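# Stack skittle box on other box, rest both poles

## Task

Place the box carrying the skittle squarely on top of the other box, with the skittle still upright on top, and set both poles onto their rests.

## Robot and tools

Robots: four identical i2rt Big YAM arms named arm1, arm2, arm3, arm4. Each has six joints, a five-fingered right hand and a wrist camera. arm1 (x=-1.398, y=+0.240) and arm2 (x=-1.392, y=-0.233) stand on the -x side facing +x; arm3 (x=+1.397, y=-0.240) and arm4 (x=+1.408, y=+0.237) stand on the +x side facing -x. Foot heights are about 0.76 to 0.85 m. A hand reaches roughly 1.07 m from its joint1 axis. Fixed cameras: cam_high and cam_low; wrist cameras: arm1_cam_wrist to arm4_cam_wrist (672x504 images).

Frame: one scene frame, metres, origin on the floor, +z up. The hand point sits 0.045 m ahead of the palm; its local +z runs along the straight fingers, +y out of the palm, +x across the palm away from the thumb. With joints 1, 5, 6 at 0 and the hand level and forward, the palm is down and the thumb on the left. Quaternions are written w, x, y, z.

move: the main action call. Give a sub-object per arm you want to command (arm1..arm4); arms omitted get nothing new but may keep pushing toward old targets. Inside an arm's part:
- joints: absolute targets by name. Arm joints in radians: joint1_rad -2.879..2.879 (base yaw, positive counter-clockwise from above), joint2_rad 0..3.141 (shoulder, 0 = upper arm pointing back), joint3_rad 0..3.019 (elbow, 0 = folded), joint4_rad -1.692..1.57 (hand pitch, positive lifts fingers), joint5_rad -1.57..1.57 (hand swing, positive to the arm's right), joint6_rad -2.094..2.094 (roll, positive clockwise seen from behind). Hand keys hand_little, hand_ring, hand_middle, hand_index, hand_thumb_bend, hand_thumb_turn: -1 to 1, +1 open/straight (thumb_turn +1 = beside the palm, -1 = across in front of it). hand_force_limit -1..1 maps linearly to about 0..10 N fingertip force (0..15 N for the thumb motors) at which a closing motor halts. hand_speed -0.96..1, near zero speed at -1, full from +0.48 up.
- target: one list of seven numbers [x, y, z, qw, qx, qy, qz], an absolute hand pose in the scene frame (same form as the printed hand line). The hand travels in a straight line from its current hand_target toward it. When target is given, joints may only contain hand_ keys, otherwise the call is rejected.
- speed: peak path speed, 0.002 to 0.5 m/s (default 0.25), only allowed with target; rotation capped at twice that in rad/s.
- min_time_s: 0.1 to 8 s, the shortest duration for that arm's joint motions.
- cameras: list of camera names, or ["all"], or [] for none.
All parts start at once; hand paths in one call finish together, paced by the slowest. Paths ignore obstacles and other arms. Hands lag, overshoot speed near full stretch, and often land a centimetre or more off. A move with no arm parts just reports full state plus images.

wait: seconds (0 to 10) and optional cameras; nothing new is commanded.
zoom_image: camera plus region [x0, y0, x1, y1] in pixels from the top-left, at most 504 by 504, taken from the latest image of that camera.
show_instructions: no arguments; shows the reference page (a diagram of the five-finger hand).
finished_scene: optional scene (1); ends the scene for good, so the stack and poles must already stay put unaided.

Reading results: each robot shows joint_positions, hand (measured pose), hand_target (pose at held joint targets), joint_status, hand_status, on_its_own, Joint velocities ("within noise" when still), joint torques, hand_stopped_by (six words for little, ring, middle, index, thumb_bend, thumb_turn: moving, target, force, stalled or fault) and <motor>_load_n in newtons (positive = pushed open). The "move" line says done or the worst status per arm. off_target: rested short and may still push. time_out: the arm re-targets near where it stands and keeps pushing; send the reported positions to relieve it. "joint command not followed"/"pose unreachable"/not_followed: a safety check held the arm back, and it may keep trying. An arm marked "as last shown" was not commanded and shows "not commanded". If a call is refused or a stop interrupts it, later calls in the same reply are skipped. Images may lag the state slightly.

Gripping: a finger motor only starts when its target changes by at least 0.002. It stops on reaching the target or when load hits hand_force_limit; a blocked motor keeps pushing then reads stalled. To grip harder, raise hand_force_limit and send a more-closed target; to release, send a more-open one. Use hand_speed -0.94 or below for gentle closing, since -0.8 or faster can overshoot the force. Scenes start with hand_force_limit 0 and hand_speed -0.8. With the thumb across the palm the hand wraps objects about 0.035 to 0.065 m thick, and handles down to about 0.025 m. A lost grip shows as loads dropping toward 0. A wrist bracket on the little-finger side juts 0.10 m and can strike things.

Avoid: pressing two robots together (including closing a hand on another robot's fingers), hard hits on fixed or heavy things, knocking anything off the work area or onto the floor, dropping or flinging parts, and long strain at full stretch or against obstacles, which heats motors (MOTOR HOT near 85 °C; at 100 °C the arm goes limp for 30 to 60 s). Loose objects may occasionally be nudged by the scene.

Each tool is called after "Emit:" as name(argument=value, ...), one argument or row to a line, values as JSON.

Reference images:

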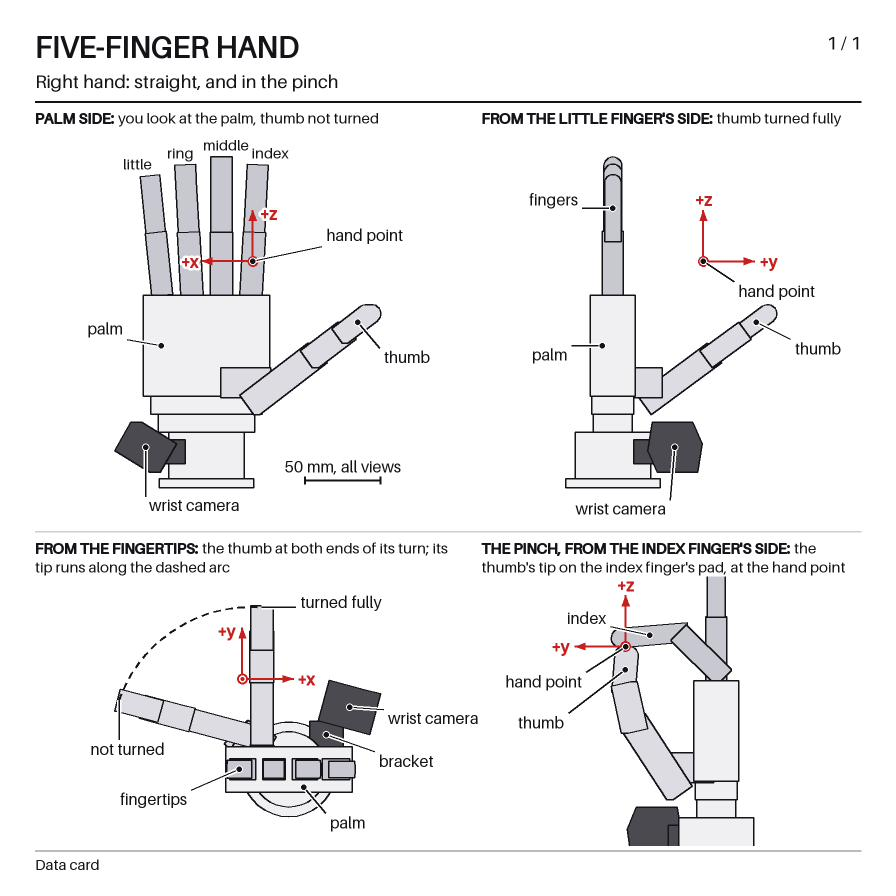

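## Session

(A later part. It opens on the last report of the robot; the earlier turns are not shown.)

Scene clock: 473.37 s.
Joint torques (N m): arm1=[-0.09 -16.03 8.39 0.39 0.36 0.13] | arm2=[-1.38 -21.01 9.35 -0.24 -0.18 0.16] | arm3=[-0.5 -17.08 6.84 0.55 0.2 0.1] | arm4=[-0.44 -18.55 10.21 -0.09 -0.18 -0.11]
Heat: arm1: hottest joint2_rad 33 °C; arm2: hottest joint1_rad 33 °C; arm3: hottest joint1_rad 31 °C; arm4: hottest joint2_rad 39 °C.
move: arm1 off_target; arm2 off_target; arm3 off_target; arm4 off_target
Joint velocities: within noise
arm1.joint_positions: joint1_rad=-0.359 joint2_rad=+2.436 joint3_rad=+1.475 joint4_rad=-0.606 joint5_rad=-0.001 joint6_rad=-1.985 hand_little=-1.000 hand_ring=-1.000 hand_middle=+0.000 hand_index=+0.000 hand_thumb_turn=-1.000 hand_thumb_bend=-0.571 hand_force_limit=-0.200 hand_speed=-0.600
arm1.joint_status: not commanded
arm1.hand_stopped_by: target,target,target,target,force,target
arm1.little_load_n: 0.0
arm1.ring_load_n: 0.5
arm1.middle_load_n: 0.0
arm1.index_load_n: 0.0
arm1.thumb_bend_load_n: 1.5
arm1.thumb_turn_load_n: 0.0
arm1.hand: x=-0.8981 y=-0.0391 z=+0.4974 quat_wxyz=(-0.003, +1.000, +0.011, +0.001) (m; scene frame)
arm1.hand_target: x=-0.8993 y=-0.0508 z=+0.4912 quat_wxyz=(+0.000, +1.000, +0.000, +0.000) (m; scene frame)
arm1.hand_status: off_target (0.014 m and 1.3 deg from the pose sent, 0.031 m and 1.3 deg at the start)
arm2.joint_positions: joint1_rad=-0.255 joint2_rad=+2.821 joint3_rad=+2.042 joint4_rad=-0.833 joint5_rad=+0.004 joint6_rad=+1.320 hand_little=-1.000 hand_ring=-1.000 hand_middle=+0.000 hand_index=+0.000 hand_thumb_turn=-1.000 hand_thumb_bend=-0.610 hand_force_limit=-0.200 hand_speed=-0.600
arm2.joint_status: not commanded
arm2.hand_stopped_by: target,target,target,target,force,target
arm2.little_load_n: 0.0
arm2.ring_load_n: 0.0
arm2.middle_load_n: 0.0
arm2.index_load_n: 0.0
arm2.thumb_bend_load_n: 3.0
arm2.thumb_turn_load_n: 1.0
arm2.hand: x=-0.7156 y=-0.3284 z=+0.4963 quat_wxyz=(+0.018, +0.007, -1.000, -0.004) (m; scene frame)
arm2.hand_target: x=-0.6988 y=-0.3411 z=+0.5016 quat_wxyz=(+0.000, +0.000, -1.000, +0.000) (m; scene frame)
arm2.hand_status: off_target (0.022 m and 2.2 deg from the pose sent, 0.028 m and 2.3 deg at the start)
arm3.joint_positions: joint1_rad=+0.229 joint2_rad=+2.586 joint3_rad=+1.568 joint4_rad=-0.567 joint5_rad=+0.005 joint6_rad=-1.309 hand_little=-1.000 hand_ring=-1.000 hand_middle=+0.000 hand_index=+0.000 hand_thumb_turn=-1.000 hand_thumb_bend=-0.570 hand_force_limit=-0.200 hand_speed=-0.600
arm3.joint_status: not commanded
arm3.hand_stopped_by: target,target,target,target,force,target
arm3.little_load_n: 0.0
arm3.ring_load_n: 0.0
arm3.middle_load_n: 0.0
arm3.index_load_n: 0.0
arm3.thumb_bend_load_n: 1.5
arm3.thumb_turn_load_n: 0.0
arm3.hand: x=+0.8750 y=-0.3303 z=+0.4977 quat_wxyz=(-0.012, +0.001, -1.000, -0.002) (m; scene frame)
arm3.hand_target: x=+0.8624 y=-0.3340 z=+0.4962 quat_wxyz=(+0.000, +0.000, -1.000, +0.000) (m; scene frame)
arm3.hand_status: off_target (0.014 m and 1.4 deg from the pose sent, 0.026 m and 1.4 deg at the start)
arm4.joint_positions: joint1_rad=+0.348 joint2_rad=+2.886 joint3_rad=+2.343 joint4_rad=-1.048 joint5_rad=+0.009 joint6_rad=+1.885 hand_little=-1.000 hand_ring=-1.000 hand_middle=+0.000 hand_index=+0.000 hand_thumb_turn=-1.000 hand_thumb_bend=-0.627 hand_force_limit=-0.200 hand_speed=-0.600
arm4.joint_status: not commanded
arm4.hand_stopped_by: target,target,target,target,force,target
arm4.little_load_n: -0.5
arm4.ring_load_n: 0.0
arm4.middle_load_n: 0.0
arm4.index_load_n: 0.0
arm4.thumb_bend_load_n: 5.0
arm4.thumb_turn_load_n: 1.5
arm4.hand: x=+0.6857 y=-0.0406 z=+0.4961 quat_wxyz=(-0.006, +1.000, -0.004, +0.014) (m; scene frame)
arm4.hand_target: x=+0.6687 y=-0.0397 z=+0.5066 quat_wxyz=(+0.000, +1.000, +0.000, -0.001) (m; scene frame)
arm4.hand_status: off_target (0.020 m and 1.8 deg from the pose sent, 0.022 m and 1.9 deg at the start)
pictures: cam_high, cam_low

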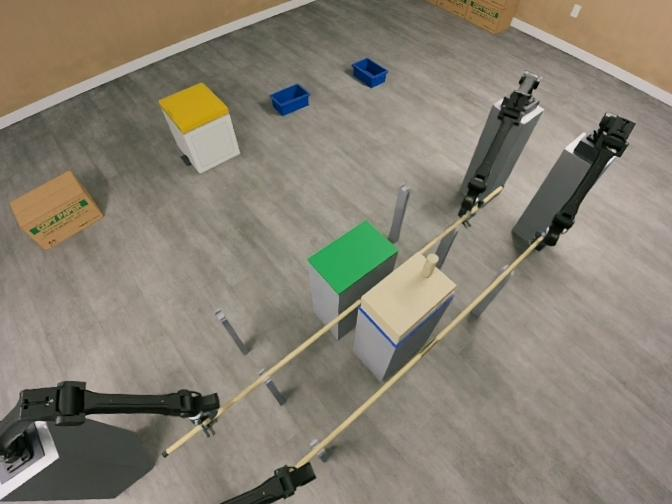

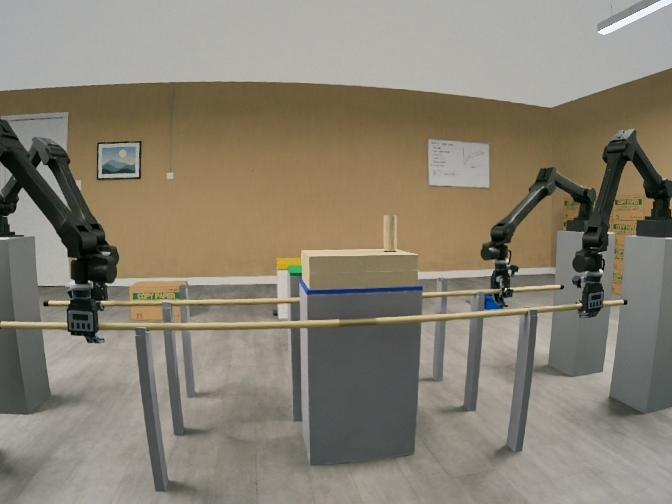

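Emit:
move(
  arm1={"target": [-0.899, -0.051, 0.479, 0, 1, 0, 0], "speed": 0.04},
  arm2={"target": [-0.698, -0.341, 0.489, 0, 0, -1, 0], "speed": 0.04},
  arm3={"target": [0.862, -0.334, 0.484, 0, 0, -1, 0], "speed": 0.04},
  arm4={"target": [0.668, -0.040, 0.494, 0, 1, 0, 0], "speed": 0.04},
  cameras=["cam_high", "cam_low"],
)

Emit:
zoom_image(
  camera="cam_low",
  region=[130, 290, 200, 350],
)

Emit:
zoom_image(
  camera="cam_low",
  region=[460, 270, 550, 340],
)

Scene clock: 475.63 s.
Joint torques (N m): arm1=[0.32 -15.91 8.92 0.64 0.29 0.12] | arm2=[-1.73 -21.13 9.06 0.08 -0.22 0.16] | arm3=[-0.38 -16.91 7.1 0.79 0.2 0.1] | arm4=[-0.62 -17.44 10.59 0.23 -0.17 -0.11]
Heat: arm1: hottest joint2_rad 33 °C; arm2: hottest joint1_rad 33 °C; arm3: hottest joint1_rad 31 °C; arm4: hottest joint2_rad 39 °C.
move: arm1 off_target; arm2 off_target; arm3 off_target; arm4 off_target
Joint velocities: within noise
arm1.joint_positions: joint1_rad=-0.364 joint2_rad=+2.461 joint3_rad=+1.477 joint4_rad=-0.601 joint5_rad=+0.001 joint6_rad=-1.985 hand_little=-1.000 hand_ring=-1.000 hand_middle=+0.000 hand_index=+0.000 hand_thumb_turn=-1.000 hand_thumb_bend=-0.572 hand_force_limit=-0.200 hand_speed=-0.600
arm1.joint_status: not commanded
arm1.hand_stopped_by: target,target,target,target,force,target
arm1.little_load_n: 0.5
arm1.ring_load_n: 0.0
arm1.middle_load_n: 0.0
arm1.index_load_n: 0.0
arm1.thumb_bend_load_n: 0.0
arm1.thumb_turn_load_n: 0.0
arm1.hand: x=-0.9061 y=-0.0391 z=+0.4845 quat_wxyz=(-0.006, +1.000, +0.008, -0.007) (m; scene frame)
arm1.hand_target: x=-0.8995 y=-0.0507 z=+0.4793 quat_wxyz=(+0.000, +1.000, +0.000, +0.000) (m; scene frame)
arm1.hand_status: off_target (0.015 m and 1.4 deg from the pose sent, 0.022 m and 1.3 deg at the start)
arm2.joint_positions: joint1_rad=-0.255 joint2_rad=+2.846 joint3_rad=+2.064 joint4_rad=-0.830 joint5_rad=+0.003 joint6_rad=+1.320 hand_little=-1.000 hand_ring=-1.000 hand_middle=+0.000 hand_index=+0.000 hand_thumb_turn=-1.000 hand_thumb_bend=-0.610 hand_force_limit=-0.200 hand_speed=-0.600
arm2.joint_status: not commanded
arm2.hand_stopped_by: target,target,target,target,force,target
arm2.little_load_n: 0.0
arm2.ring_load_n: 0.0
arm2.middle_load_n: 0.0
arm2.index_load_n: 0.0
arm2.thumb_bend_load_n: 2.5
arm2.thumb_turn_load_n: 1.0
arm2.hand: x=-0.7149 y=-0.3284 z=+0.4862 quat_wxyz=(+0.018, +0.007, -1.000, -0.004) (m; scene frame)
arm2.hand_target: x=-0.6988 y=-0.3410 z=+0.4897 quat_wxyz=(+0.000, +0.000, -1.000, +0.000) (m; scene frame)
arm2.hand_status: off_target (0.021 m and 2.2 deg from the pose sent, 0.023 m and 2.2 deg at the start)
arm3.joint_positions: joint1_rad=+0.229 joint2_rad=+2.609 joint3_rad=+1.583 joint4_rad=-0.562 joint5_rad=+0.005 joint6_rad=-1.309 hand_little=-1.000 hand_ring=-1.000 hand_middle=+0.000 hand_index=+0.000 hand_thumb_turn=-1.000 hand_thumb_bend=-0.571 hand_force_limit=-0.200 hand_speed=-0.600
arm3.joint_status: not commanded
arm3.hand_stopped_by: target,target,target,target,force,target
arm3.little_load_n: 0.0
arm3.ring_load_n: 0.0
arm3.middle_load_n: 0.0
arm3.index_load_n: 0.0
arm3.thumb_bend_load_n: 0.0
arm3.thumb_turn_load_n: 0.0
arm3.hand: x=+0.8753 y=-0.3303 z=+0.4882 quat_wxyz=(-0.013, +0.001, -1.000, -0.002) (m; scene frame)
arm3.hand_target: x=+0.8623 y=-0.3341 z=+0.4844 quat_wxyz=(+0.000, +0.000, -1.000, +0.000) (m; scene frame)
arm3.hand_status: off_target (0.014 m and 1.5 deg from the pose sent, 0.019 m and 1.4 deg at the start)
arm4.joint_positions: joint1_rad=+0.348 joint2_rad=+2.899 joint3_rad=+2.363 joint4_rad=-1.054 joint5_rad=+0.009 joint6_rad=+1.885 hand_little=-1.000 hand_ring=-1.000 hand_middle=+0.000 hand_index=+0.000 hand_thumb_turn=-1.000 hand_thumb_bend=-0.627 hand_force_limit=-0.200 hand_speed=-0.600
arm4.joint_status: not commanded
arm4.hand_stopped_by: target,target,target,target,force,target
arm4.little_load_n: 0.0
arm4.ring_load_n: 0.0
arm4.middle_load_n: 0.0
arm4.index_load_n: 0.0
arm4.thumb_bend_load_n: 4.5
arm4.thumb_turn_load_n: 1.0
arm4.hand: x=+0.6839 y=-0.0413 z=+0.4934 quat_wxyz=(-0.006, +1.000, -0.004, +0.013) (m; scene frame)
arm4.hand_target: x=+0.6689 y=-0.0397 z=+0.4945 quat_wxyz=(+0.000, +1.000, +0.000, -0.001) (m; scene frame)
arm4.hand_status: off_target (0.016 m and 1.7 deg from the pose sent, 0.018 m and 1.8 deg at the start)
pictures: cam_high, cam_low

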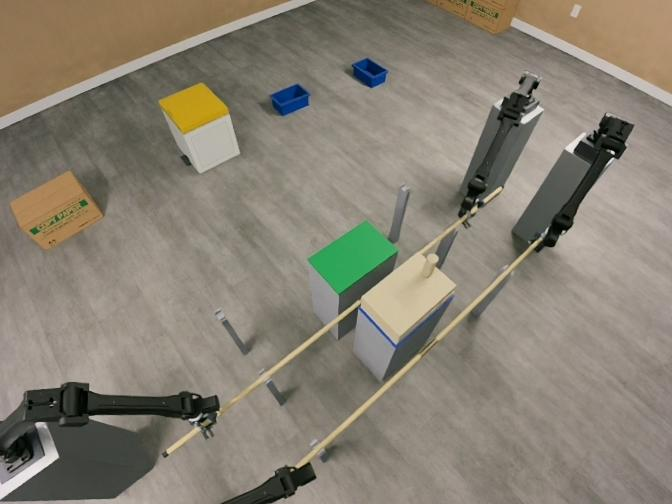

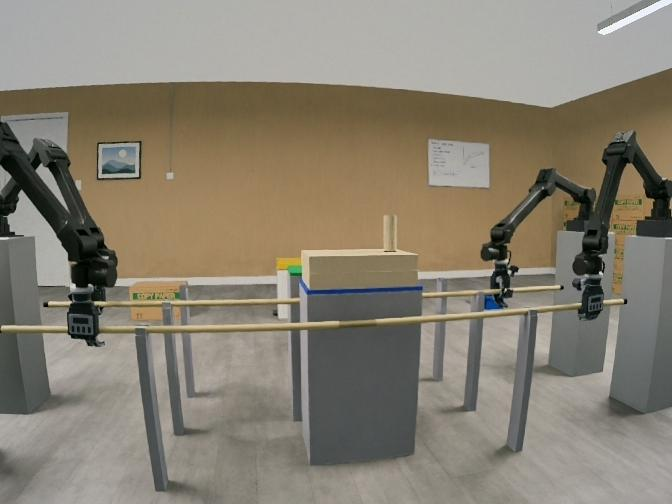

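Scaled by 7.200.

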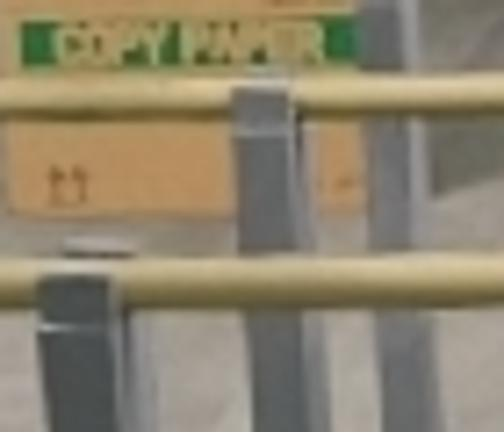

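Scaled by 5.600.

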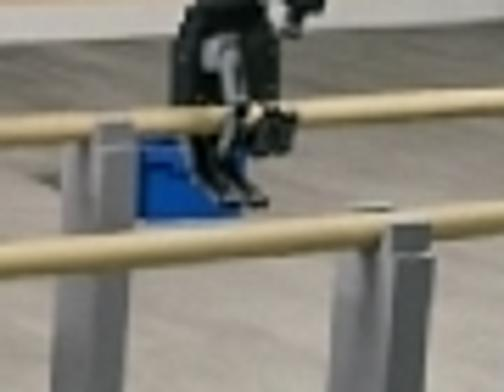

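Emit:
move(
  arm1={"joints": {"hand_thumb_bend": 1}},
  arm2={"joints": {"hand_thumb_bend": 1}},
  arm3={"joints": {"hand_thumb_bend": 1}},
  arm4={"joints": {"hand_thumb_bend": 1}},
  cameras=["cam_high", "cam_low"],
)

Emit:
zoom_image(
  camera="cam_low",
  region=[130, 290, 200, 350],
)

Emit:
zoom_image(
  camera="cam_low",
  region=[460, 270, 550, 340],
)

Scene clock: 481.13 s.
Joint torques (N m): arm1=[0.26 -15.85 8.92 0.68 0.29 0.12] | arm2=[-1.2 -21.54 9.2 -0.1 -0.21 0.15] | arm3=[-0.38 -17.26 6.86 0.8 0.2 0.11] | arm4=[-0.62 -18.61 10.24 0.34 -0.15 -0.06]
Heat: arm1: hottest joint2_rad 33 °C; arm2: hottest joint1_rad 33 °C; arm3: hottest joint1_rad 31 °C; arm4: hottest joint2_rad 39 °C.
move: arm1 done; arm2 done; arm3 done; arm4 done
Joint velocities: within noise
arm1.joint_positions: joint1_rad=-0.364 joint2_rad=+2.461 joint3_rad=+1.477 joint4_rad=-0.601 joint5_rad=+0.001 joint6_rad=-1.985 hand_little=-1.000 hand_ring=-1.000 hand_middle=+0.000 hand_index=+0.000 hand_thumb_turn=-1.000 hand_thumb_bend=+1.000 hand_force_limit=-0.200 hand_speed=-0.600
arm1.joint_status: all done
arm1.hand_stopped_by: target,target,target,target,target,target
arm1.little_load_n: 0.5
arm1.ring_load_n: 0.0
arm1.middle_load_n: 0.0
arm1.index_load_n: 0.0
arm1.thumb_bend_load_n: 0.0
arm1.thumb_turn_load_n: 0.0
arm1.hand: x=-0.9061 y=-0.0391 z=+0.4845 quat_wxyz=(-0.006, +1.000, +0.008, -0.007) (m; scene frame)
arm1.hand_target: x=-0.8995 y=-0.0507 z=+0.4793 quat_wxyz=(+0.000, +1.000, +0.000, +0.000) (m; scene frame)
arm1.hand_status: not commanded
arm2.joint_positions: joint1_rad=-0.255 joint2_rad=+2.846 joint3_rad=+2.064 joint4_rad=-0.830 joint5_rad=+0.003 joint6_rad=+1.320 hand_little=-1.000 hand_ring=-1.000 hand_middle=+0.000 hand_index=+0.000 hand_thumb_turn=-1.000 hand_thumb_bend=+1.000 hand_force_limit=-0.200 hand_speed=-0.600
arm2.joint_status: all done
arm2.hand_stopped_by: target,target,target,target,target,target
arm2.little_load_n: 0.0
arm2.ring_load_n: 0.0
arm2.middle_load_n: 0.0
arm2.index_load_n: 0.0
arm2.thumb_bend_load_n: 0.0
arm2.thumb_turn_load_n: 0.0
arm2.hand: x=-0.7149 y=-0.3284 z=+0.4862 quat_wxyz=(+0.018, +0.007, -1.000, -0.004) (m; scene frame)
arm2.hand_target: x=-0.6988 y=-0.3410 z=+0.4897 quat_wxyz=(+0.000, +0.000, -1.000, +0.000) (m; scene frame)
arm2.hand_status: not commanded
arm3.joint_positions: joint1_rad=+0.229 joint2_rad=+2.609 joint3_rad=+1.583 joint4_rad=-0.562 joint5_rad=+0.005 joint6_rad=-1.309 hand_little=-1.000 hand_ring=-1.000 hand_middle=+0.000 hand_index=+0.000 hand_thumb_turn=-1.000 hand_thumb_bend=+1.000 hand_force_limit=-0.200 hand_speed=-0.600
arm3.joint_status: all done
arm3.hand_stopped_by: target,target,target,target,target,target
arm3.little_load_n: 0.0
arm3.ring_load_n: 0.0
arm3.middle_load_n: 0.0
arm3.index_load_n: 0.0
arm3.thumb_bend_load_n: 0.0
arm3.thumb_turn_load_n: 0.0
arm3.hand: x=+0.8753 y=-0.3303 z=+0.4882 quat_wxyz=(-0.013, +0.001, -1.000, -0.002) (m; scene frame)
arm3.hand_target: x=+0.8623 y=-0.3341 z=+0.4844 quat_wxyz=(+0.000, +0.000, -1.000, +0.000) (m; scene frame)
arm3.hand_status: not commanded
arm4.joint_positions: joint1_rad=+0.348 joint2_rad=+2.910 joint3_rad=+2.367 joint4_rad=-1.054 joint5_rad=+0.008 joint6_rad=+1.880 hand_little=-1.000 hand_ring=-1.000 hand_middle=+0.000 hand_index=+0.000 hand_thumb_turn=-1.000 hand_thumb_bend=+1.000 hand_force_limit=-0.200 hand_speed=-0.600
arm4.joint_status: all done
arm4.hand_stopped_by: target,target,target,target,target,target
arm4.little_load_n: 0.5
arm4.ring_load_n: 0.0
arm4.middle_load_n: 0.0
arm4.index_load_n: 0.0
arm4.thumb_bend_load_n: 0.0
arm4.thumb_turn_load_n: 0.0
arm4.hand: x=+0.6874 y=-0.0403 z=+0.4863 quat_wxyz=(-0.007, +1.000, -0.001, +0.017) (m; scene frame)
arm4.hand_target: x=+0.6688 y=-0.0395 z=+0.4947 quat_wxyz=(+0.000, +1.000, +0.000, -0.001) (m; scene frame)
arm4.hand_status: not commanded
pictures: cam_high, cam_low

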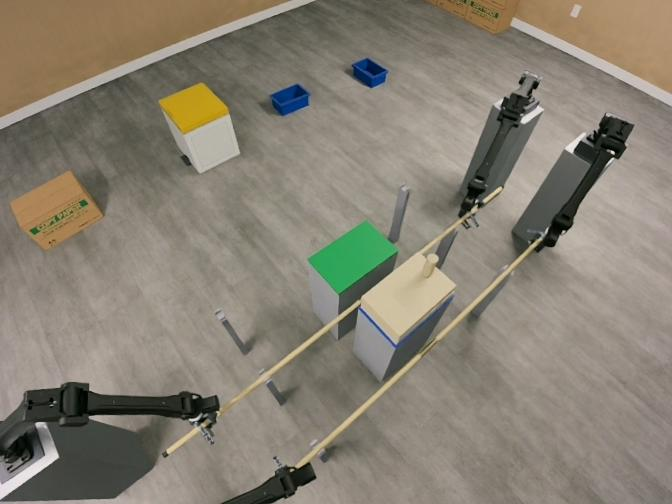

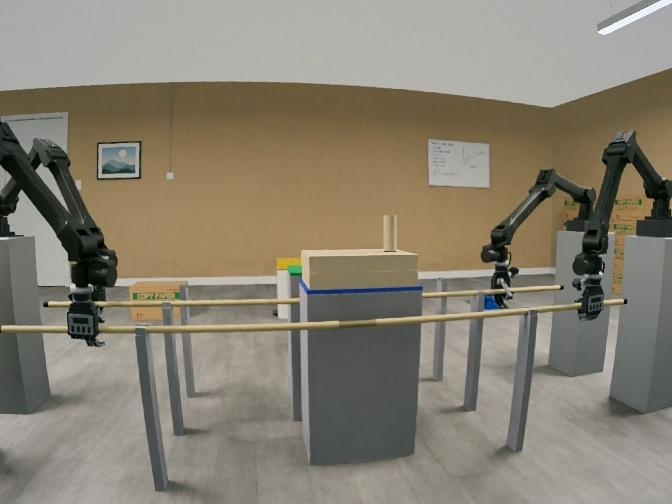

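Scaled by 7.200.

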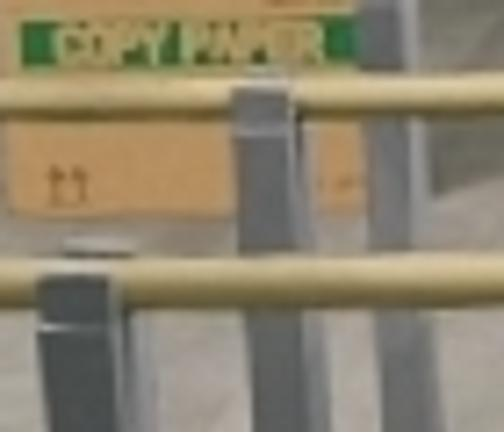

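Scaled by 5.600.

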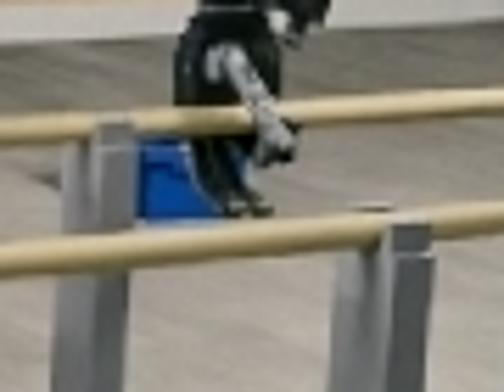

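Emit:
move(
  arm1={"joints": {"hand_little": 1, "hand_ring": 1, "hand_middle": 1, "hand_index": 1}},
  arm2={"joints": {"hand_little": 1, "hand_ring": 1, "hand_middle": 1, "hand_index": 1}},
  arm3={"joints": {"hand_little": 1, "hand_ring": 1, "hand_middle": 1, "hand_index": 1}},
  arm4={"joints": {"hand_little": 1, "hand_ring": 1, "hand_middle": 1, "hand_index": 1}},
  cameras=["all"],
)

Emit:
zoom_image(
  camera="cam_low",
  region=[40, 290, 200, 370],
)

Emit:
zoom_image(
  camera="cam_low",
  region=[460, 260, 640, 340],
)

Scene clock: 484.17 s.
Joint torques (N m): arm1=[0.26 -16.09 8.9 0.66 0.29 0.12] | arm2=[-0.21 -21.89 8.58 0.1 -0.13 0.13] | arm3=[-0.38 -17.32 6.9 0.83 0.18 0.1] | arm4=[-0.44 -18.61 10.24 0.25 -0.15 -0.03]
Heat: arm1: hottest joint2_rad 33 °C; arm2: hottest joint1_rad 33 °C; arm3: hottest joint1_rad 31 °C; arm4: hottest joint2_rad 39 °C.
move: arm1 done; arm2 done; arm3 done; arm4 done
Joint velocities: within noise
arm1.joint_positions: joint1_rad=-0.364 joint2_rad=+2.461 joint3_rad=+1.477 joint4_rad=-0.601 joint5_rad=+0.001 joint6_rad=-1.985 hand_little=+1.000 hand_ring=+1.000 hand_middle=+1.000 hand_index=+1.000 hand_thumb_turn=-1.000 hand_thumb_bend=+1.000 hand_force_limit=-0.200 hand_speed=-0.600
arm1.joint_status: all done
arm1.hand_stopped_by: target,target,target,target,target,target
arm1.little_load_n: 0.0
arm1.ring_load_n: 0.0
arm1.middle_load_n: 0.0
arm1.index_load_n: 0.0
arm1.thumb_bend_load_n: 0.0
arm1.thumb_turn_load_n: 0.0
arm1.hand: x=-0.9061 y=-0.0391 z=+0.4845 quat_wxyz=(-0.006, +1.000, +0.008, -0.007) (m; scene frame)
arm1.hand_target: x=-0.8995 y=-0.0507 z=+0.4793 quat_wxyz=(+0.000, +1.000, +0.000, +0.000) (m; scene frame)
arm1.hand_status: not commanded
arm2.joint_positions: joint1_rad=-0.255 joint2_rad=+2.846 joint3_rad=+2.072 joint4_rad=-0.830 joint5_rad=+0.003 joint6_rad=+1.320 hand_little=+1.000 hand_ring=+1.000 hand_middle=+1.000 hand_index=+1.000 hand_thumb_turn=-1.000 hand_thumb_bend=+1.000 hand_force_limit=-0.200 hand_speed=-0.600
arm2.joint_status: all done
arm2.hand_stopped_by: target,target,target,target,target,target
arm2.little_load_n: 0.0
arm2.ring_load_n: 0.0
arm2.middle_load_n: 0.0
arm2.index_load_n: 0.0
arm2.thumb_bend_load_n: -0.5
arm2.thumb_turn_load_n: 0.0
arm2.hand: x=-0.7112 y=-0.3293 z=+0.4882 quat_wxyz=(+0.014, +0.007, -1.000, -0.003) (m; scene frame)
arm2.hand_target: x=-0.6989 y=-0.3410 z=+0.4897 quat_wxyz=(+0.000, +0.000, -1.000, +0.000) (m; scene frame)
arm2.hand_status: not commanded
arm3.joint_positions: joint1_rad=+0.229 joint2_rad=+2.609 joint3_rad=+1.583 joint4_rad=-0.562 joint5_rad=+0.005 joint6_rad=-1.309 hand_little=+1.000 hand_ring=+1.000 hand_middle=+1.000 hand_index=+1.000 hand_thumb_turn=-1.000 hand_thumb_bend=+1.000 hand_force_limit=-0.200 hand_speed=-0.600
arm3.joint_status: all done
arm3.hand_stopped_by: target,target,target,target,target,target
arm3.little_load_n: 0.0
arm3.ring_load_n: 0.0
arm3.middle_load_n: 0.0
arm3.index_load_n: 0.0
arm3.thumb_bend_load_n: 0.0
arm3.thumb_turn_load_n: 0.0
arm3.hand: x=+0.8753 y=-0.3303 z=+0.4882 quat_wxyz=(-0.013, +0.001, -1.000, -0.002) (m; scene frame)
arm3.hand_target: x=+0.8623 y=-0.3341 z=+0.4844 quat_wxyz=(+0.000, +0.000, -1.000, +0.000) (m; scene frame)
arm3.hand_status: not commanded
arm4.joint_positions: joint1_rad=+0.348 joint2_rad=+2.910 joint3_rad=+2.367 joint4_rad=-1.054 joint5_rad=+0.008 joint6_rad=+1.879 hand_little=+1.000 hand_ring=+1.000 hand_middle=+1.000 hand_index=+1.000 hand_thumb_turn=-1.000 hand_thumb_bend=+1.000 hand_force_limit=-0.200 hand_speed=-0.600
arm4.joint_status: all done
arm4.hand_stopped_by: target,target,target,target,target,target
arm4.little_load_n: 0.0
arm4.ring_load_n: 0.0
arm4.middle_load_n: 0.0
arm4.index_load_n: 0.0
arm4.thumb_bend_load_n: 0.0
arm4.thumb_turn_load_n: 0.0
arm4.hand: x=+0.6875 y=-0.0404 z=+0.4863 quat_wxyz=(-0.007, +1.000, -0.001, +0.017) (m; scene frame)
arm4.hand_target: x=+0.6688 y=-0.0395 z=+0.4947 quat_wxyz=(+0.000, +1.000, +0.000, -0.001) (m; scene frame)
arm4.hand_status: not commanded
pictures: arm1_cam_wrist, arm2_cam_wrist, arm3_cam_wrist, arm4_cam_wrist, cam_high, cam_low
camera_calibration:
arm1_cam_wrist: T_world_to_cam=[[0.297711, -0.954545, -0.0145799, 0.234679], [-0.792859, -0.255732, 0.553151, -0.997828], [-0.531736, -0.153119, -0.832954, 0.032951], [0, 0, 0, 1]] pos_world=[-0.843482, -0.0261195, 0.582817]
arm2_cam_wrist: T_world_to_cam=[[-0.316378, 0.948633, -0.000281985, 0.0865545], [0.84569, 0.28218, 0.452972, 0.48184], [0.429784, 0.143072, -0.891525, 0.905205], [0, 0, 0, 1]] pos_world=[-0.769146, -0.347584, 0.588777]
arm3_cam_wrist: T_world_to_cam=[[-0.302435, 0.953079, -0.0131561, 0.580983], [0.779526, 0.255258, 0.571999, -0.88336], [0.548518, 0.162737, -0.820149, 0.0847323], [0, 0, 0, 1]] pos_world=[0.817835, -0.342027, 0.582418]
arm4_cam_wrist: T_world_to_cam=[[0.276395, -0.96019, -0.0405041, -0.2111], [-0.849136, -0.263731, 0.457618, 0.350773], [-0.450082, -0.0920897, -0.888226, 0.853917], [0, 0, 0, 1]] pos_world=[0.740534, -0.03155, 0.589401]

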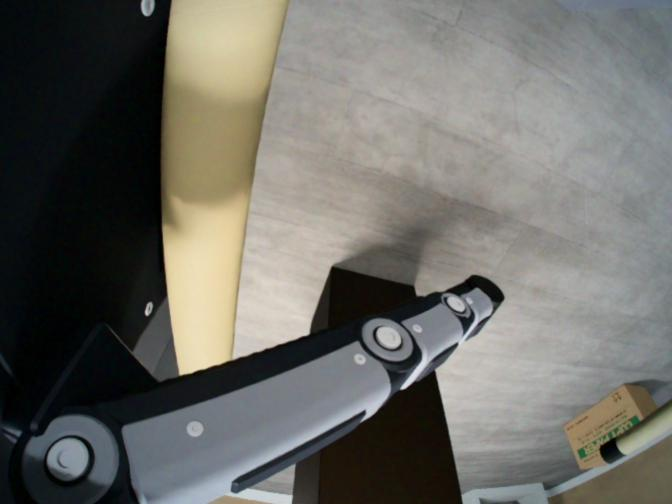

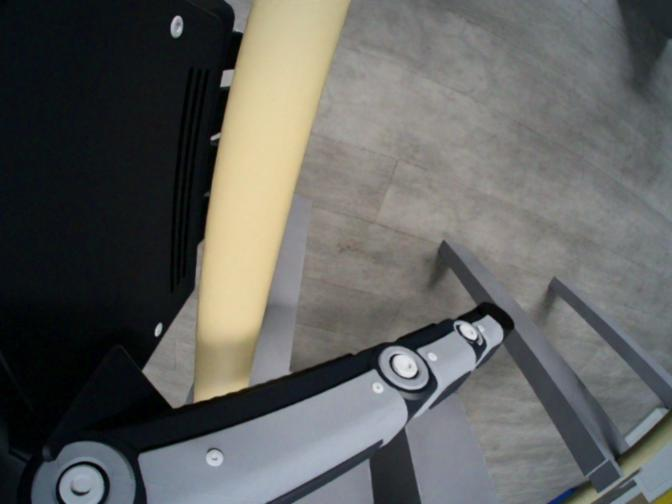

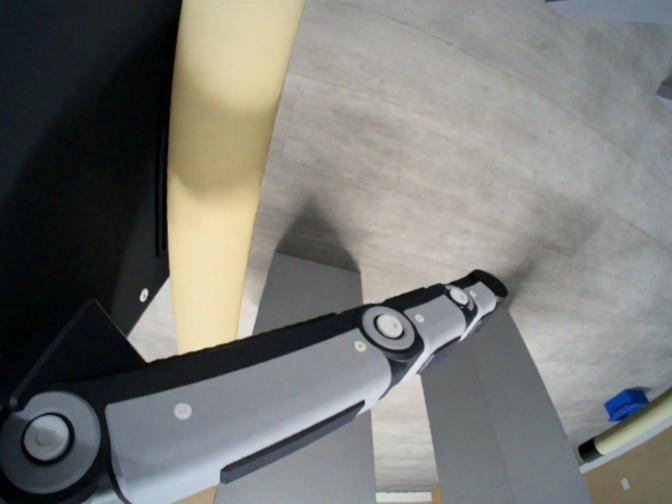

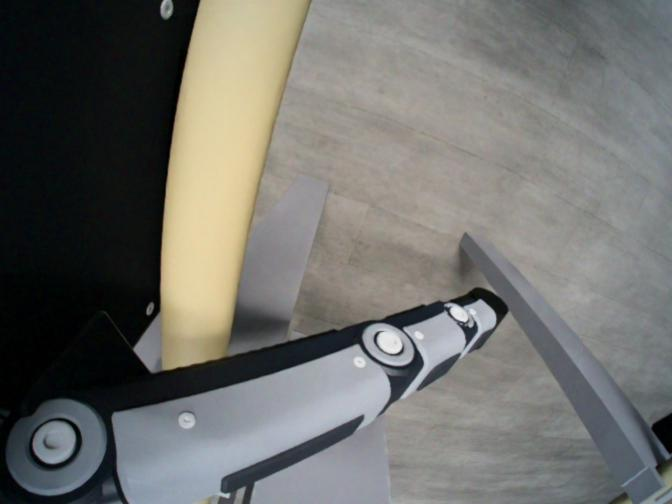

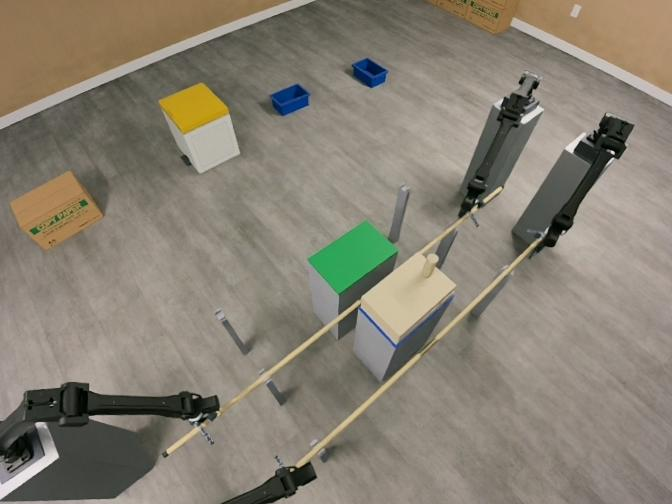

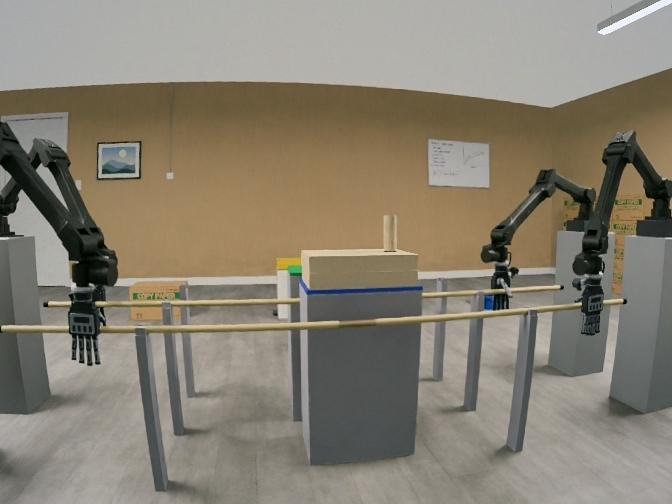

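Scaled by 3.150.

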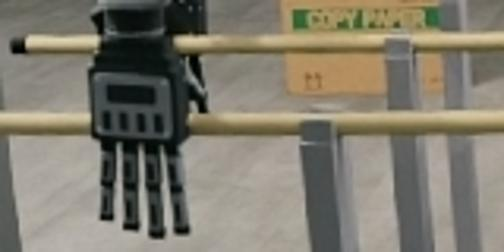

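Scaled by 2.800.

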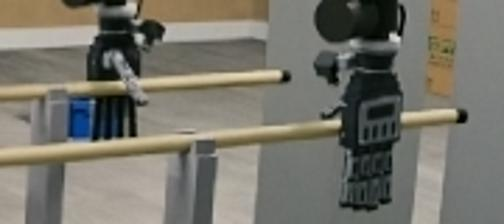

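Emit:
move(
  arm1={"target": [-0.902, -0.022, 0.481, 0, 1, 0, 0], "speed": 0.05},
  arm2={"target": [-0.699, -0.358, 0.490, 0, 0, -1, 0], "speed": 0.05},
  arm3={"target": [0.862, -0.352, 0.486, 0, 0, -1, 0], "speed": 0.05},
  arm4={"target": [0.669, -0.022, 0.495, 0, 1, 0, 0], "speed": 0.05},
  cameras=["all"],
)

Scene clock: 486.27 s.
Joint torques (N m): arm1=[2.02 -17.67 5.09 0.81 0.26 0.22] | arm2=[-0.5 -19.96 8.94 -0.57 -0.18 -0.03] | arm3=[0.09 -17.44 7.05 0.23 0.19 0.2] | arm4=[-0.97 -20.42 7.06 0.47 -0.11 -0.08]
Heat: arm1: hottest joint2_rad 34 °C; arm2: hottest joint1_rad 33 °C; arm3: hottest joint1_rad 31 °C; arm4: hottest joint2_rad 38 °C.
move: arm1 done; arm2 off_target; arm3 done; arm4 off_target
Joint velocities: within noise
arm1.joint_positions: joint1_rad=-0.340 joint2_rad=+2.461 joint3_rad=+1.467 joint4_rad=-0.577 joint5_rad=+0.001 joint6_rad=-1.948 hand_little=+1.000 hand_ring=+1.000 hand_middle=+1.000 hand_index=+1.000 hand_thumb_turn=-1.000 hand_thumb_bend=+1.000 hand_force_limit=-0.200 hand_speed=-0.600
arm1.joint_status: not commanded
arm1.hand_stopped_by: target,target,target,target,target,target
arm1.little_load_n: 0.0
arm1.ring_load_n: 0.0
arm1.middle_load_n: 0.0
arm1.index_load_n: 0.0
arm1.thumb_bend_load_n: 0.0
arm1.thumb_turn_load_n: 0.0
arm1.hand: x=-0.9012 y=-0.0265 z=+0.4824 quat_wxyz=(-0.002, +1.000, +0.002, -0.001) (m; scene frame)
arm1.hand_target: x=-0.9021 y=-0.0220 z=+0.4810 quat_wxyz=(+0.000, +1.000, +0.000, +0.000) (m; scene frame)
arm1.hand_status: done (0.005 m and 0.3 deg from the pose sent, 0.018 m and 1.4 deg at the start)
arm2.joint_positions: joint1_rad=-0.280 joint2_rad=+2.846 joint3_rad=+2.090 joint4_rad=-0.830 joint5_rad=+0.003 joint6_rad=+1.312 hand_little=+1.000 hand_ring=+1.000 hand_middle=+1.000 hand_index=+1.000 hand_thumb_turn=-1.000 hand_thumb_bend=+1.000 hand_force_limit=-0.200 hand_speed=-0.600
arm2.joint_status: not commanded
arm2.hand_stopped_by: target,target,target,target,target,target
arm2.little_load_n: 0.0
arm2.ring_load_n: 0.0
arm2.middle_load_n: 0.0
arm2.index_load_n: 0.0
arm2.thumb_bend_load_n: 0.0
arm2.thumb_turn_load_n: 0.0
arm2.hand: x=-0.7049 y=-0.3487 z=+0.4934 quat_wxyz=(+0.005, -0.001, -1.000, -0.001) (m; scene frame)
arm2.hand_target: x=-0.6994 y=-0.3579 z=+0.4902 quat_wxyz=(+0.000, +0.000, -1.000, +0.000) (m; scene frame)
arm2.hand_status: off_target (0.012 m and 0.6 deg from the pose sent, 0.031 m and 1.8 deg at the start)
arm3.joint_positions: joint1_rad=+0.253 joint2_rad=+2.610 joint3_rad=+1.600 joint4_rad=-0.562 joint5_rad=+0.005 joint6_rad=-1.287 hand_little=+1.000 hand_ring=+1.000 hand_middle=+1.000 hand_index=+1.000 hand_thumb_turn=-1.000 hand_thumb_bend=+1.000 hand_force_limit=-0.200 hand_speed=-0.600
arm3.joint_status: not commanded
arm3.hand_stopped_by: target,target,target,target,target,target
arm3.little_load_n: 0.0
arm3.ring_load_n: 0.0
arm3.middle_load_n: 0.0
arm3.index_load_n: 0.0
arm3.thumb_bend_load_n: 0.0
arm3.thumb_turn_load_n: 0.0
arm3.hand: x=+0.8694 y=-0.3463 z=+0.4903 quat_wxyz=(-0.005, +0.002, -1.000, +0.000) (m; scene frame)
arm3.hand_target: x=+0.8624 y=-0.3520 z=+0.4861 quat_wxyz=(+0.000, +0.000, -1.000, +0.000) (m; scene frame)
arm3.hand_status: done (0.010 m and 0.7 deg from the pose sent, 0.026 m and 1.5 deg at the start)
arm4.joint_positions: joint1_rad=+0.328 joint2_rad=+2.910 joint3_rad=+2.367 joint4_rad=-1.041 joint5_rad=+0.007 joint6_rad=+1.857 hand_little=+1.000 hand_ring=+1.000 hand_middle=+1.000 hand_index=+1.000 hand_thumb_turn=-1.000 hand_thumb_bend=+1.000 hand_force_limit=-0.200 hand_speed=-0.600
arm4.joint_status: not commanded
arm4.hand_stopped_by: target,target,target,target,target,target
arm4.little_load_n: 0.0
arm4.ring_load_n: 0.0
arm4.middle_load_n: 0.0
arm4.index_load_n: 0.0
arm4.thumb_bend_load_n: 0.0
arm4.thumb_turn_load_n: 0.0
arm4.hand: x=+0.6801 y=-0.0280 z=+0.4868 quat_wxyz=(-0.004, +1.000, +0.000, +0.011) (m; scene frame)
arm4.hand_target: x=+0.6692 y=-0.0220 z=+0.4952 quat_wxyz=(+0.000, +1.000, +0.000, +0.000) (m; scene frame)
arm4.hand_status: off_target (0.015 m and 1.3 deg from the pose sent, 0.028 m and 2.1 deg at the start)
pictures: arm1_cam_wrist, arm2_cam_wrist, arm3_cam_wrist, arm4_cam_wrist, cam_high, cam_low
camera_calibration:
arm1_cam_wrist: T_world_to_cam=[[0.28577, -0.958286, -0.00490297, 0.229743], [-0.802986, -0.242245, 0.544546, -0.994211], [-0.523019, -0.151678, -0.838716, 0.0464216], [0, 0, 0, 1]] pos_world=[-0.839712, -0.0136422, 0.581455]
arm2_cam_wrist: T_world_to_cam=[[-0.299872, 0.953929, -0.00978524, 0.12504], [0.842296, 0.269568, 0.466765, 0.465953], [0.447899, 0.131728, -0.884327, 0.915165], [0, 0, 0, 1]] pos_world=[-0.764876, -0.365438, 0.593038]
arm3_cam_wrist: T_world_to_cam=[[-0.304723, 0.952358, -0.0125533, 0.596029], [0.787934, 0.259473, 0.558421, -0.875094], [0.535074, 0.160272, -0.829462, 0.107722], [0, 0, 0, 1]] pos_world=[0.8135, -0.357835, 0.585504]
arm4_cam_wrist: T_world_to_cam=[[0.278028, -0.959761, -0.0394886, -0.198797], [-0.842821, -0.263461, 0.469299, 0.337508], [-0.460818, -0.0971962, -0.882156, 0.856373], [0, 0, 0, 1]] pos_world=[0.734363, -0.0186413, 0.589213]

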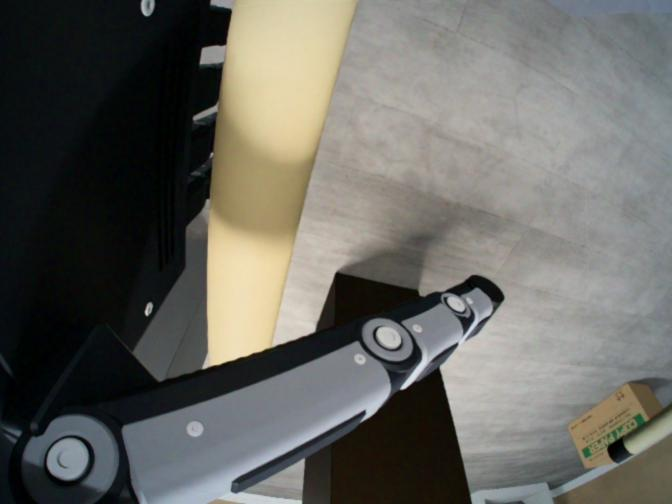

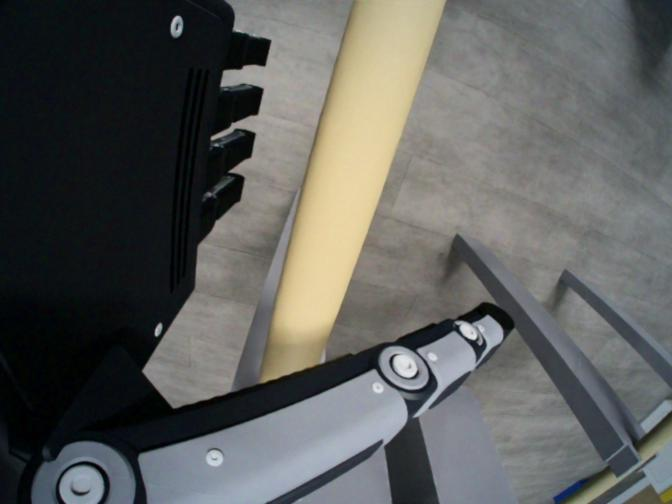

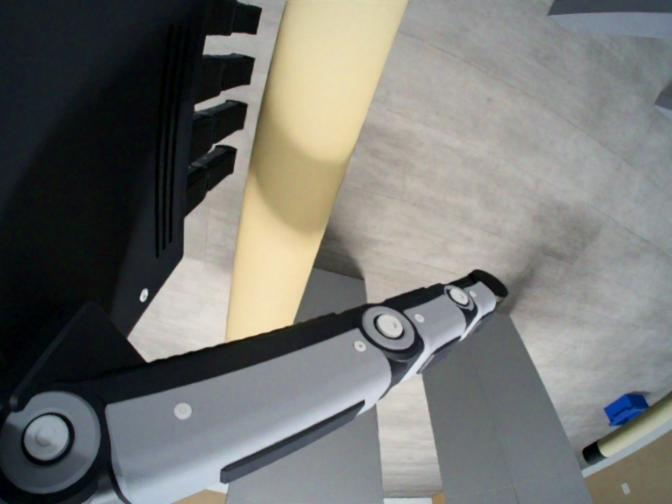

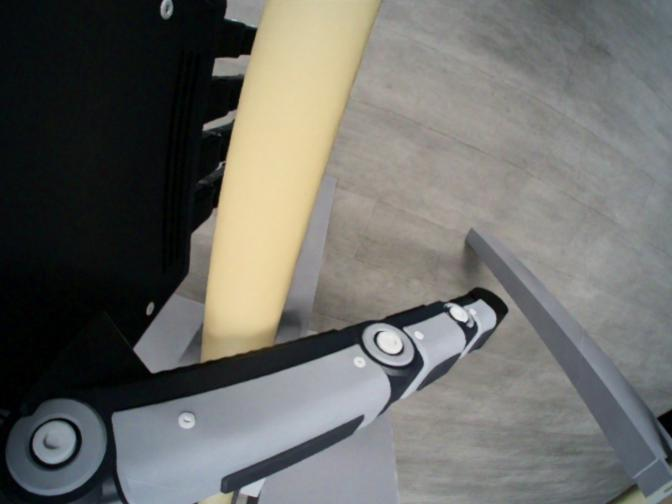

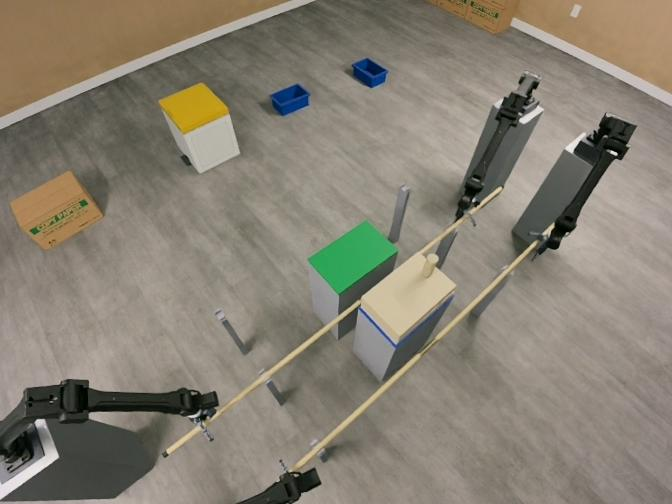

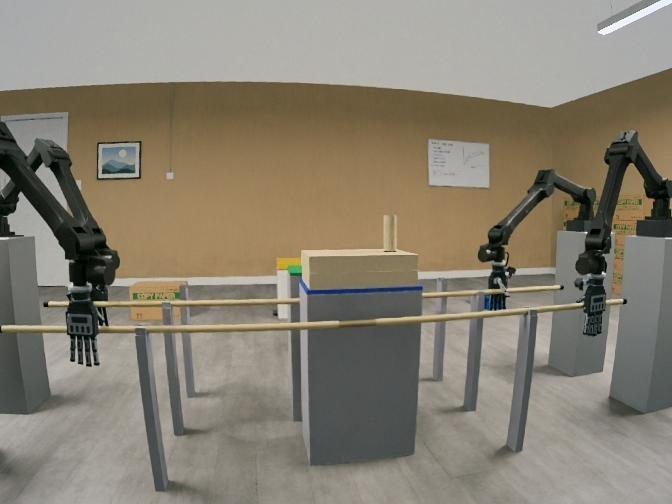

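Emit:
move(
  arm1={"target": [-0.902, -0.022, 0.660, 0, 1, 0, 0], "speed": 0.12},
  arm2={"target": [-0.700, -0.358, 0.660, 0, 0, -1, 0], "speed": 0.12},
  arm3={"target": [0.862, -0.352, 0.660, 0, 0, -1, 0], "speed": 0.12},
  arm4={"target": [0.672, -0.022, 0.660, 0, 1, 0, 0], "speed": 0.12},
  cameras=["cam_high", "cam_low"],
)

Emit:
zoom_image(
  camera="cam_low",
  region=[40, 270, 200, 370],
)

Emit:
zoom_image(
  camera="cam_low",
  region=[420, 250, 640, 350],
)

Emit:
zoom_image(
  camera="cam_low",
  region=[290, 200, 430, 300],
)

Scene clock: 489.27 s.
Joint torques (N m): arm1=[2.08 -16.73 7.66 0.12 0.25 0.22] | arm2=[-0.32 -21.83 6.34 -0.49 -0.14 -0.03] | arm3=[0.03 -19.96 6.22 -0.23 0.18 0.19] | arm4=[-0.67 -20.95 6.49 0.01 -0.14 -0.04]
Heat: arm1: hottest joint2_rad 34 °C; arm2: hottest joint1_rad 33 °C; arm3: hottest joint1_rad 31 °C; arm4: hottest joint2_rad 38 °C.
move: arm1 done; arm2 done; arm3 off_target; arm4 off_target
Joint velocities: within noise
arm1.joint_positions: joint1_rad=-0.340 joint2_rad=+2.111 joint3_rad=+1.405 joint4_rad=-0.851 joint5_rad=+0.002 joint6_rad=-1.946 hand_little=+1.000 hand_ring=+1.000 hand_middle=+1.000 hand_index=+1.000 hand_thumb_turn=-1.000 hand_thumb_bend=+1.000 hand_force_limit=-0.200 hand_speed=-0.600
arm1.joint_status: not commanded
arm1.hand_stopped_by: target,target,target,target,target,target
arm1.little_load_n: 0.0
arm1.ring_load_n: 0.0
arm1.middle_load_n: 0.0
arm1.index_load_n: 0.0
arm1.thumb_bend_load_n: 0.0
arm1.thumb_turn_load_n: 0.0
arm1.hand: x=-0.8996 y=-0.0282 z=+0.6591 quat_wxyz=(+0.000, +1.000, +0.001, +0.006) (m; scene frame)
arm1.hand_target: x=-0.9020 y=-0.0221 z=+0.6600 quat_wxyz=(+0.000, +1.000, +0.000, +0.000) (m; scene frame)
arm1.hand_status: done (0.007 m and 0.6 deg from the pose sent, 0.178 m and 0.3 deg at the start)
arm2.joint_positions: joint1_rad=-0.280 joint2_rad=+2.527 joint3_rad=+1.939 joint4_rad=-0.970 joint5_rad=+0.003 joint6_rad=+1.312 hand_little=+1.000 hand_ring=+1.000 hand_middle=+1.000 hand_index=+1.000 hand_thumb_turn=-1.000 hand_thumb_bend=+1.000 hand_force_limit=-0.200 hand_speed=-0.600
arm2.joint_status: not commanded
arm2.hand_stopped_by: target,target,target,target,target,target
arm2.little_load_n: 0.0
arm2.ring_load_n: 0.0
arm2.middle_load_n: 0.0
arm2.index_load_n: 0.0
arm2.thumb_bend_load_n: 0.0
arm2.thumb_turn_load_n: 0.0
arm2.hand: x=-0.6928 y=-0.3524 z=+0.6611 quat_wxyz=(-0.008, -0.001, -1.000, +0.003) (m; scene frame)
arm2.hand_target: x=-0.6999 y=-0.3578 z=+0.6600 quat_wxyz=(+0.000, +0.000, -1.000, +0.000) (m; scene frame)
arm2.hand_status: done (0.009 m and 0.9 deg from the pose sent, 0.167 m and 0.6 deg at the start)
arm3.joint_positions: joint1_rad=+0.253 joint2_rad=+2.290 joint3_rad=+1.495 joint4_rad=-0.778 joint5_rad=+0.005 joint6_rad=-1.285 hand_little=+1.000 hand_ring=+1.000 hand_middle=+1.000 hand_index=+1.000 hand_thumb_turn=-1.000 hand_thumb_bend=+1.000 hand_force_limit=-0.200 hand_speed=-0.600
arm3.joint_status: not commanded
arm3.hand_stopped_by: target,target,target,target,target,target
arm3.little_load_n: 0.0
arm3.ring_load_n: 0.0
arm3.middle_load_n: 0.0
arm3.index_load_n: 0.0
arm3.thumb_bend_load_n: 0.0
arm3.thumb_turn_load_n: 0.0
arm3.hand: x=+0.8644 y=-0.3465 z=+0.6476 quat_wxyz=(-0.006, +0.001, -1.000, +0.000) (m; scene frame)
arm3.hand_target: x=+0.8620 y=-0.3520 z=+0.6597 quat_wxyz=(+0.000, +0.000, -1.000, +0.000) (m; scene frame)
arm3.hand_status: off_target (0.014 m and 0.7 deg from the pose sent, 0.170 m and 0.6 deg at the start)
arm4.joint_positions: joint1_rad=+0.328 joint2_rad=+2.603 joint3_rad=+2.193 joint4_rad=-1.156 joint5_rad=+0.007 joint6_rad=+1.857 hand_little=+1.000 hand_ring=+1.000 hand_middle=+1.000 hand_index=+1.000 hand_thumb_turn=-1.000 hand_thumb_bend=+1.000 hand_force_limit=-0.200 hand_speed=-0.600
arm4.joint_status: not commanded
arm4.hand_stopped_by: target,target,target,target,target,target
arm4.little_load_n: 0.0
arm4.ring_load_n: 0.0
arm4.middle_load_n: 0.0
arm4.index_load_n: 0.0
arm4.thumb_bend_load_n: 0.0
arm4.thumb_turn_load_n: 0.0
arm4.hand: x=+0.6745 y=-0.0288 z=+0.6482 quat_wxyz=(-0.002, +1.000, +0.000, +0.002) (m; scene frame)
arm4.hand_target: x=+0.6720 y=-0.0221 z=+0.6599 quat_wxyz=(+0.000, +1.000, +0.000, +0.000) (m; scene frame)
arm4.hand_status: off_target (0.014 m and 0.3 deg from the pose sent, 0.174 m and 1.3 deg at the start)
pictures: cam_high, cam_low

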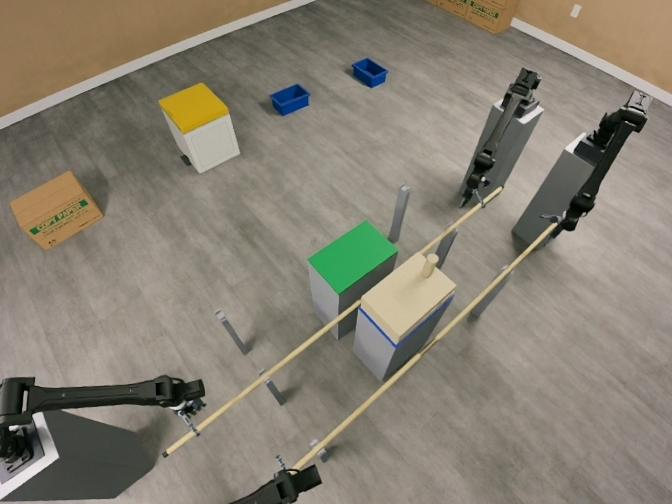

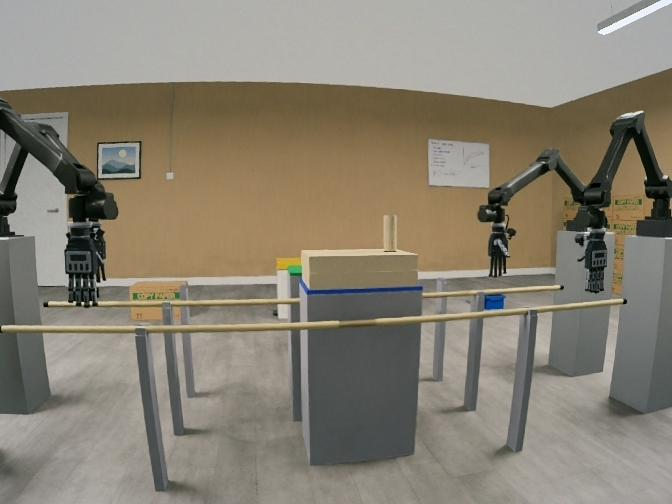

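Scaled by 3.150.

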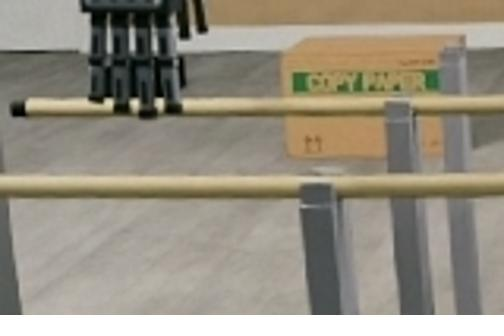

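Scaled by 2.291.

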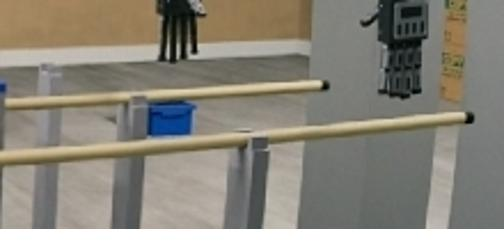

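Scaled by 3.600.

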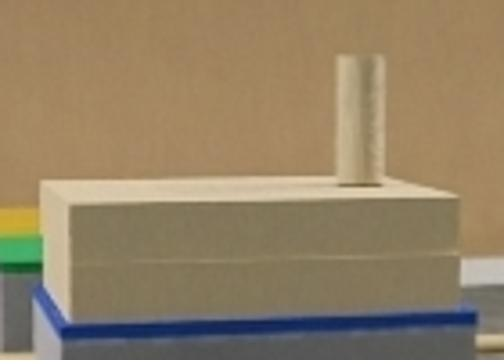

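Emit:
zoom_image(
  camera="cam_high",
  region=[240, 340, 350, 470],
)

Emit:
zoom_image(
  camera="cam_high",
  region=[350, 200, 530, 360],
)

Scaled by 3.877.

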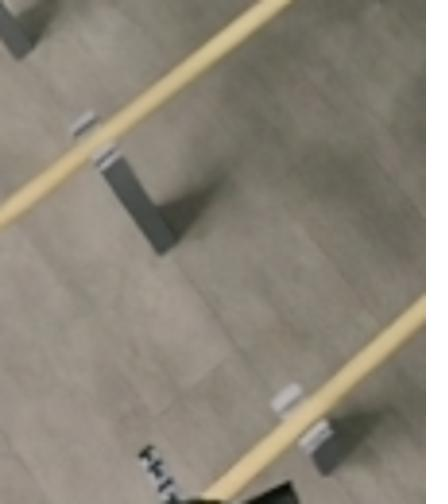

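Scaled by 2.800.

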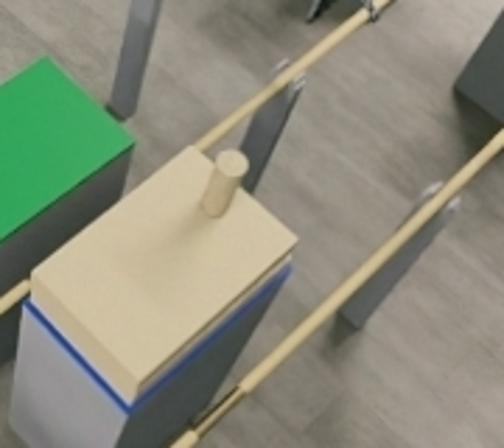

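Emit:
finished_scene(
  scene=1,
)

The scene is finished: the task was done.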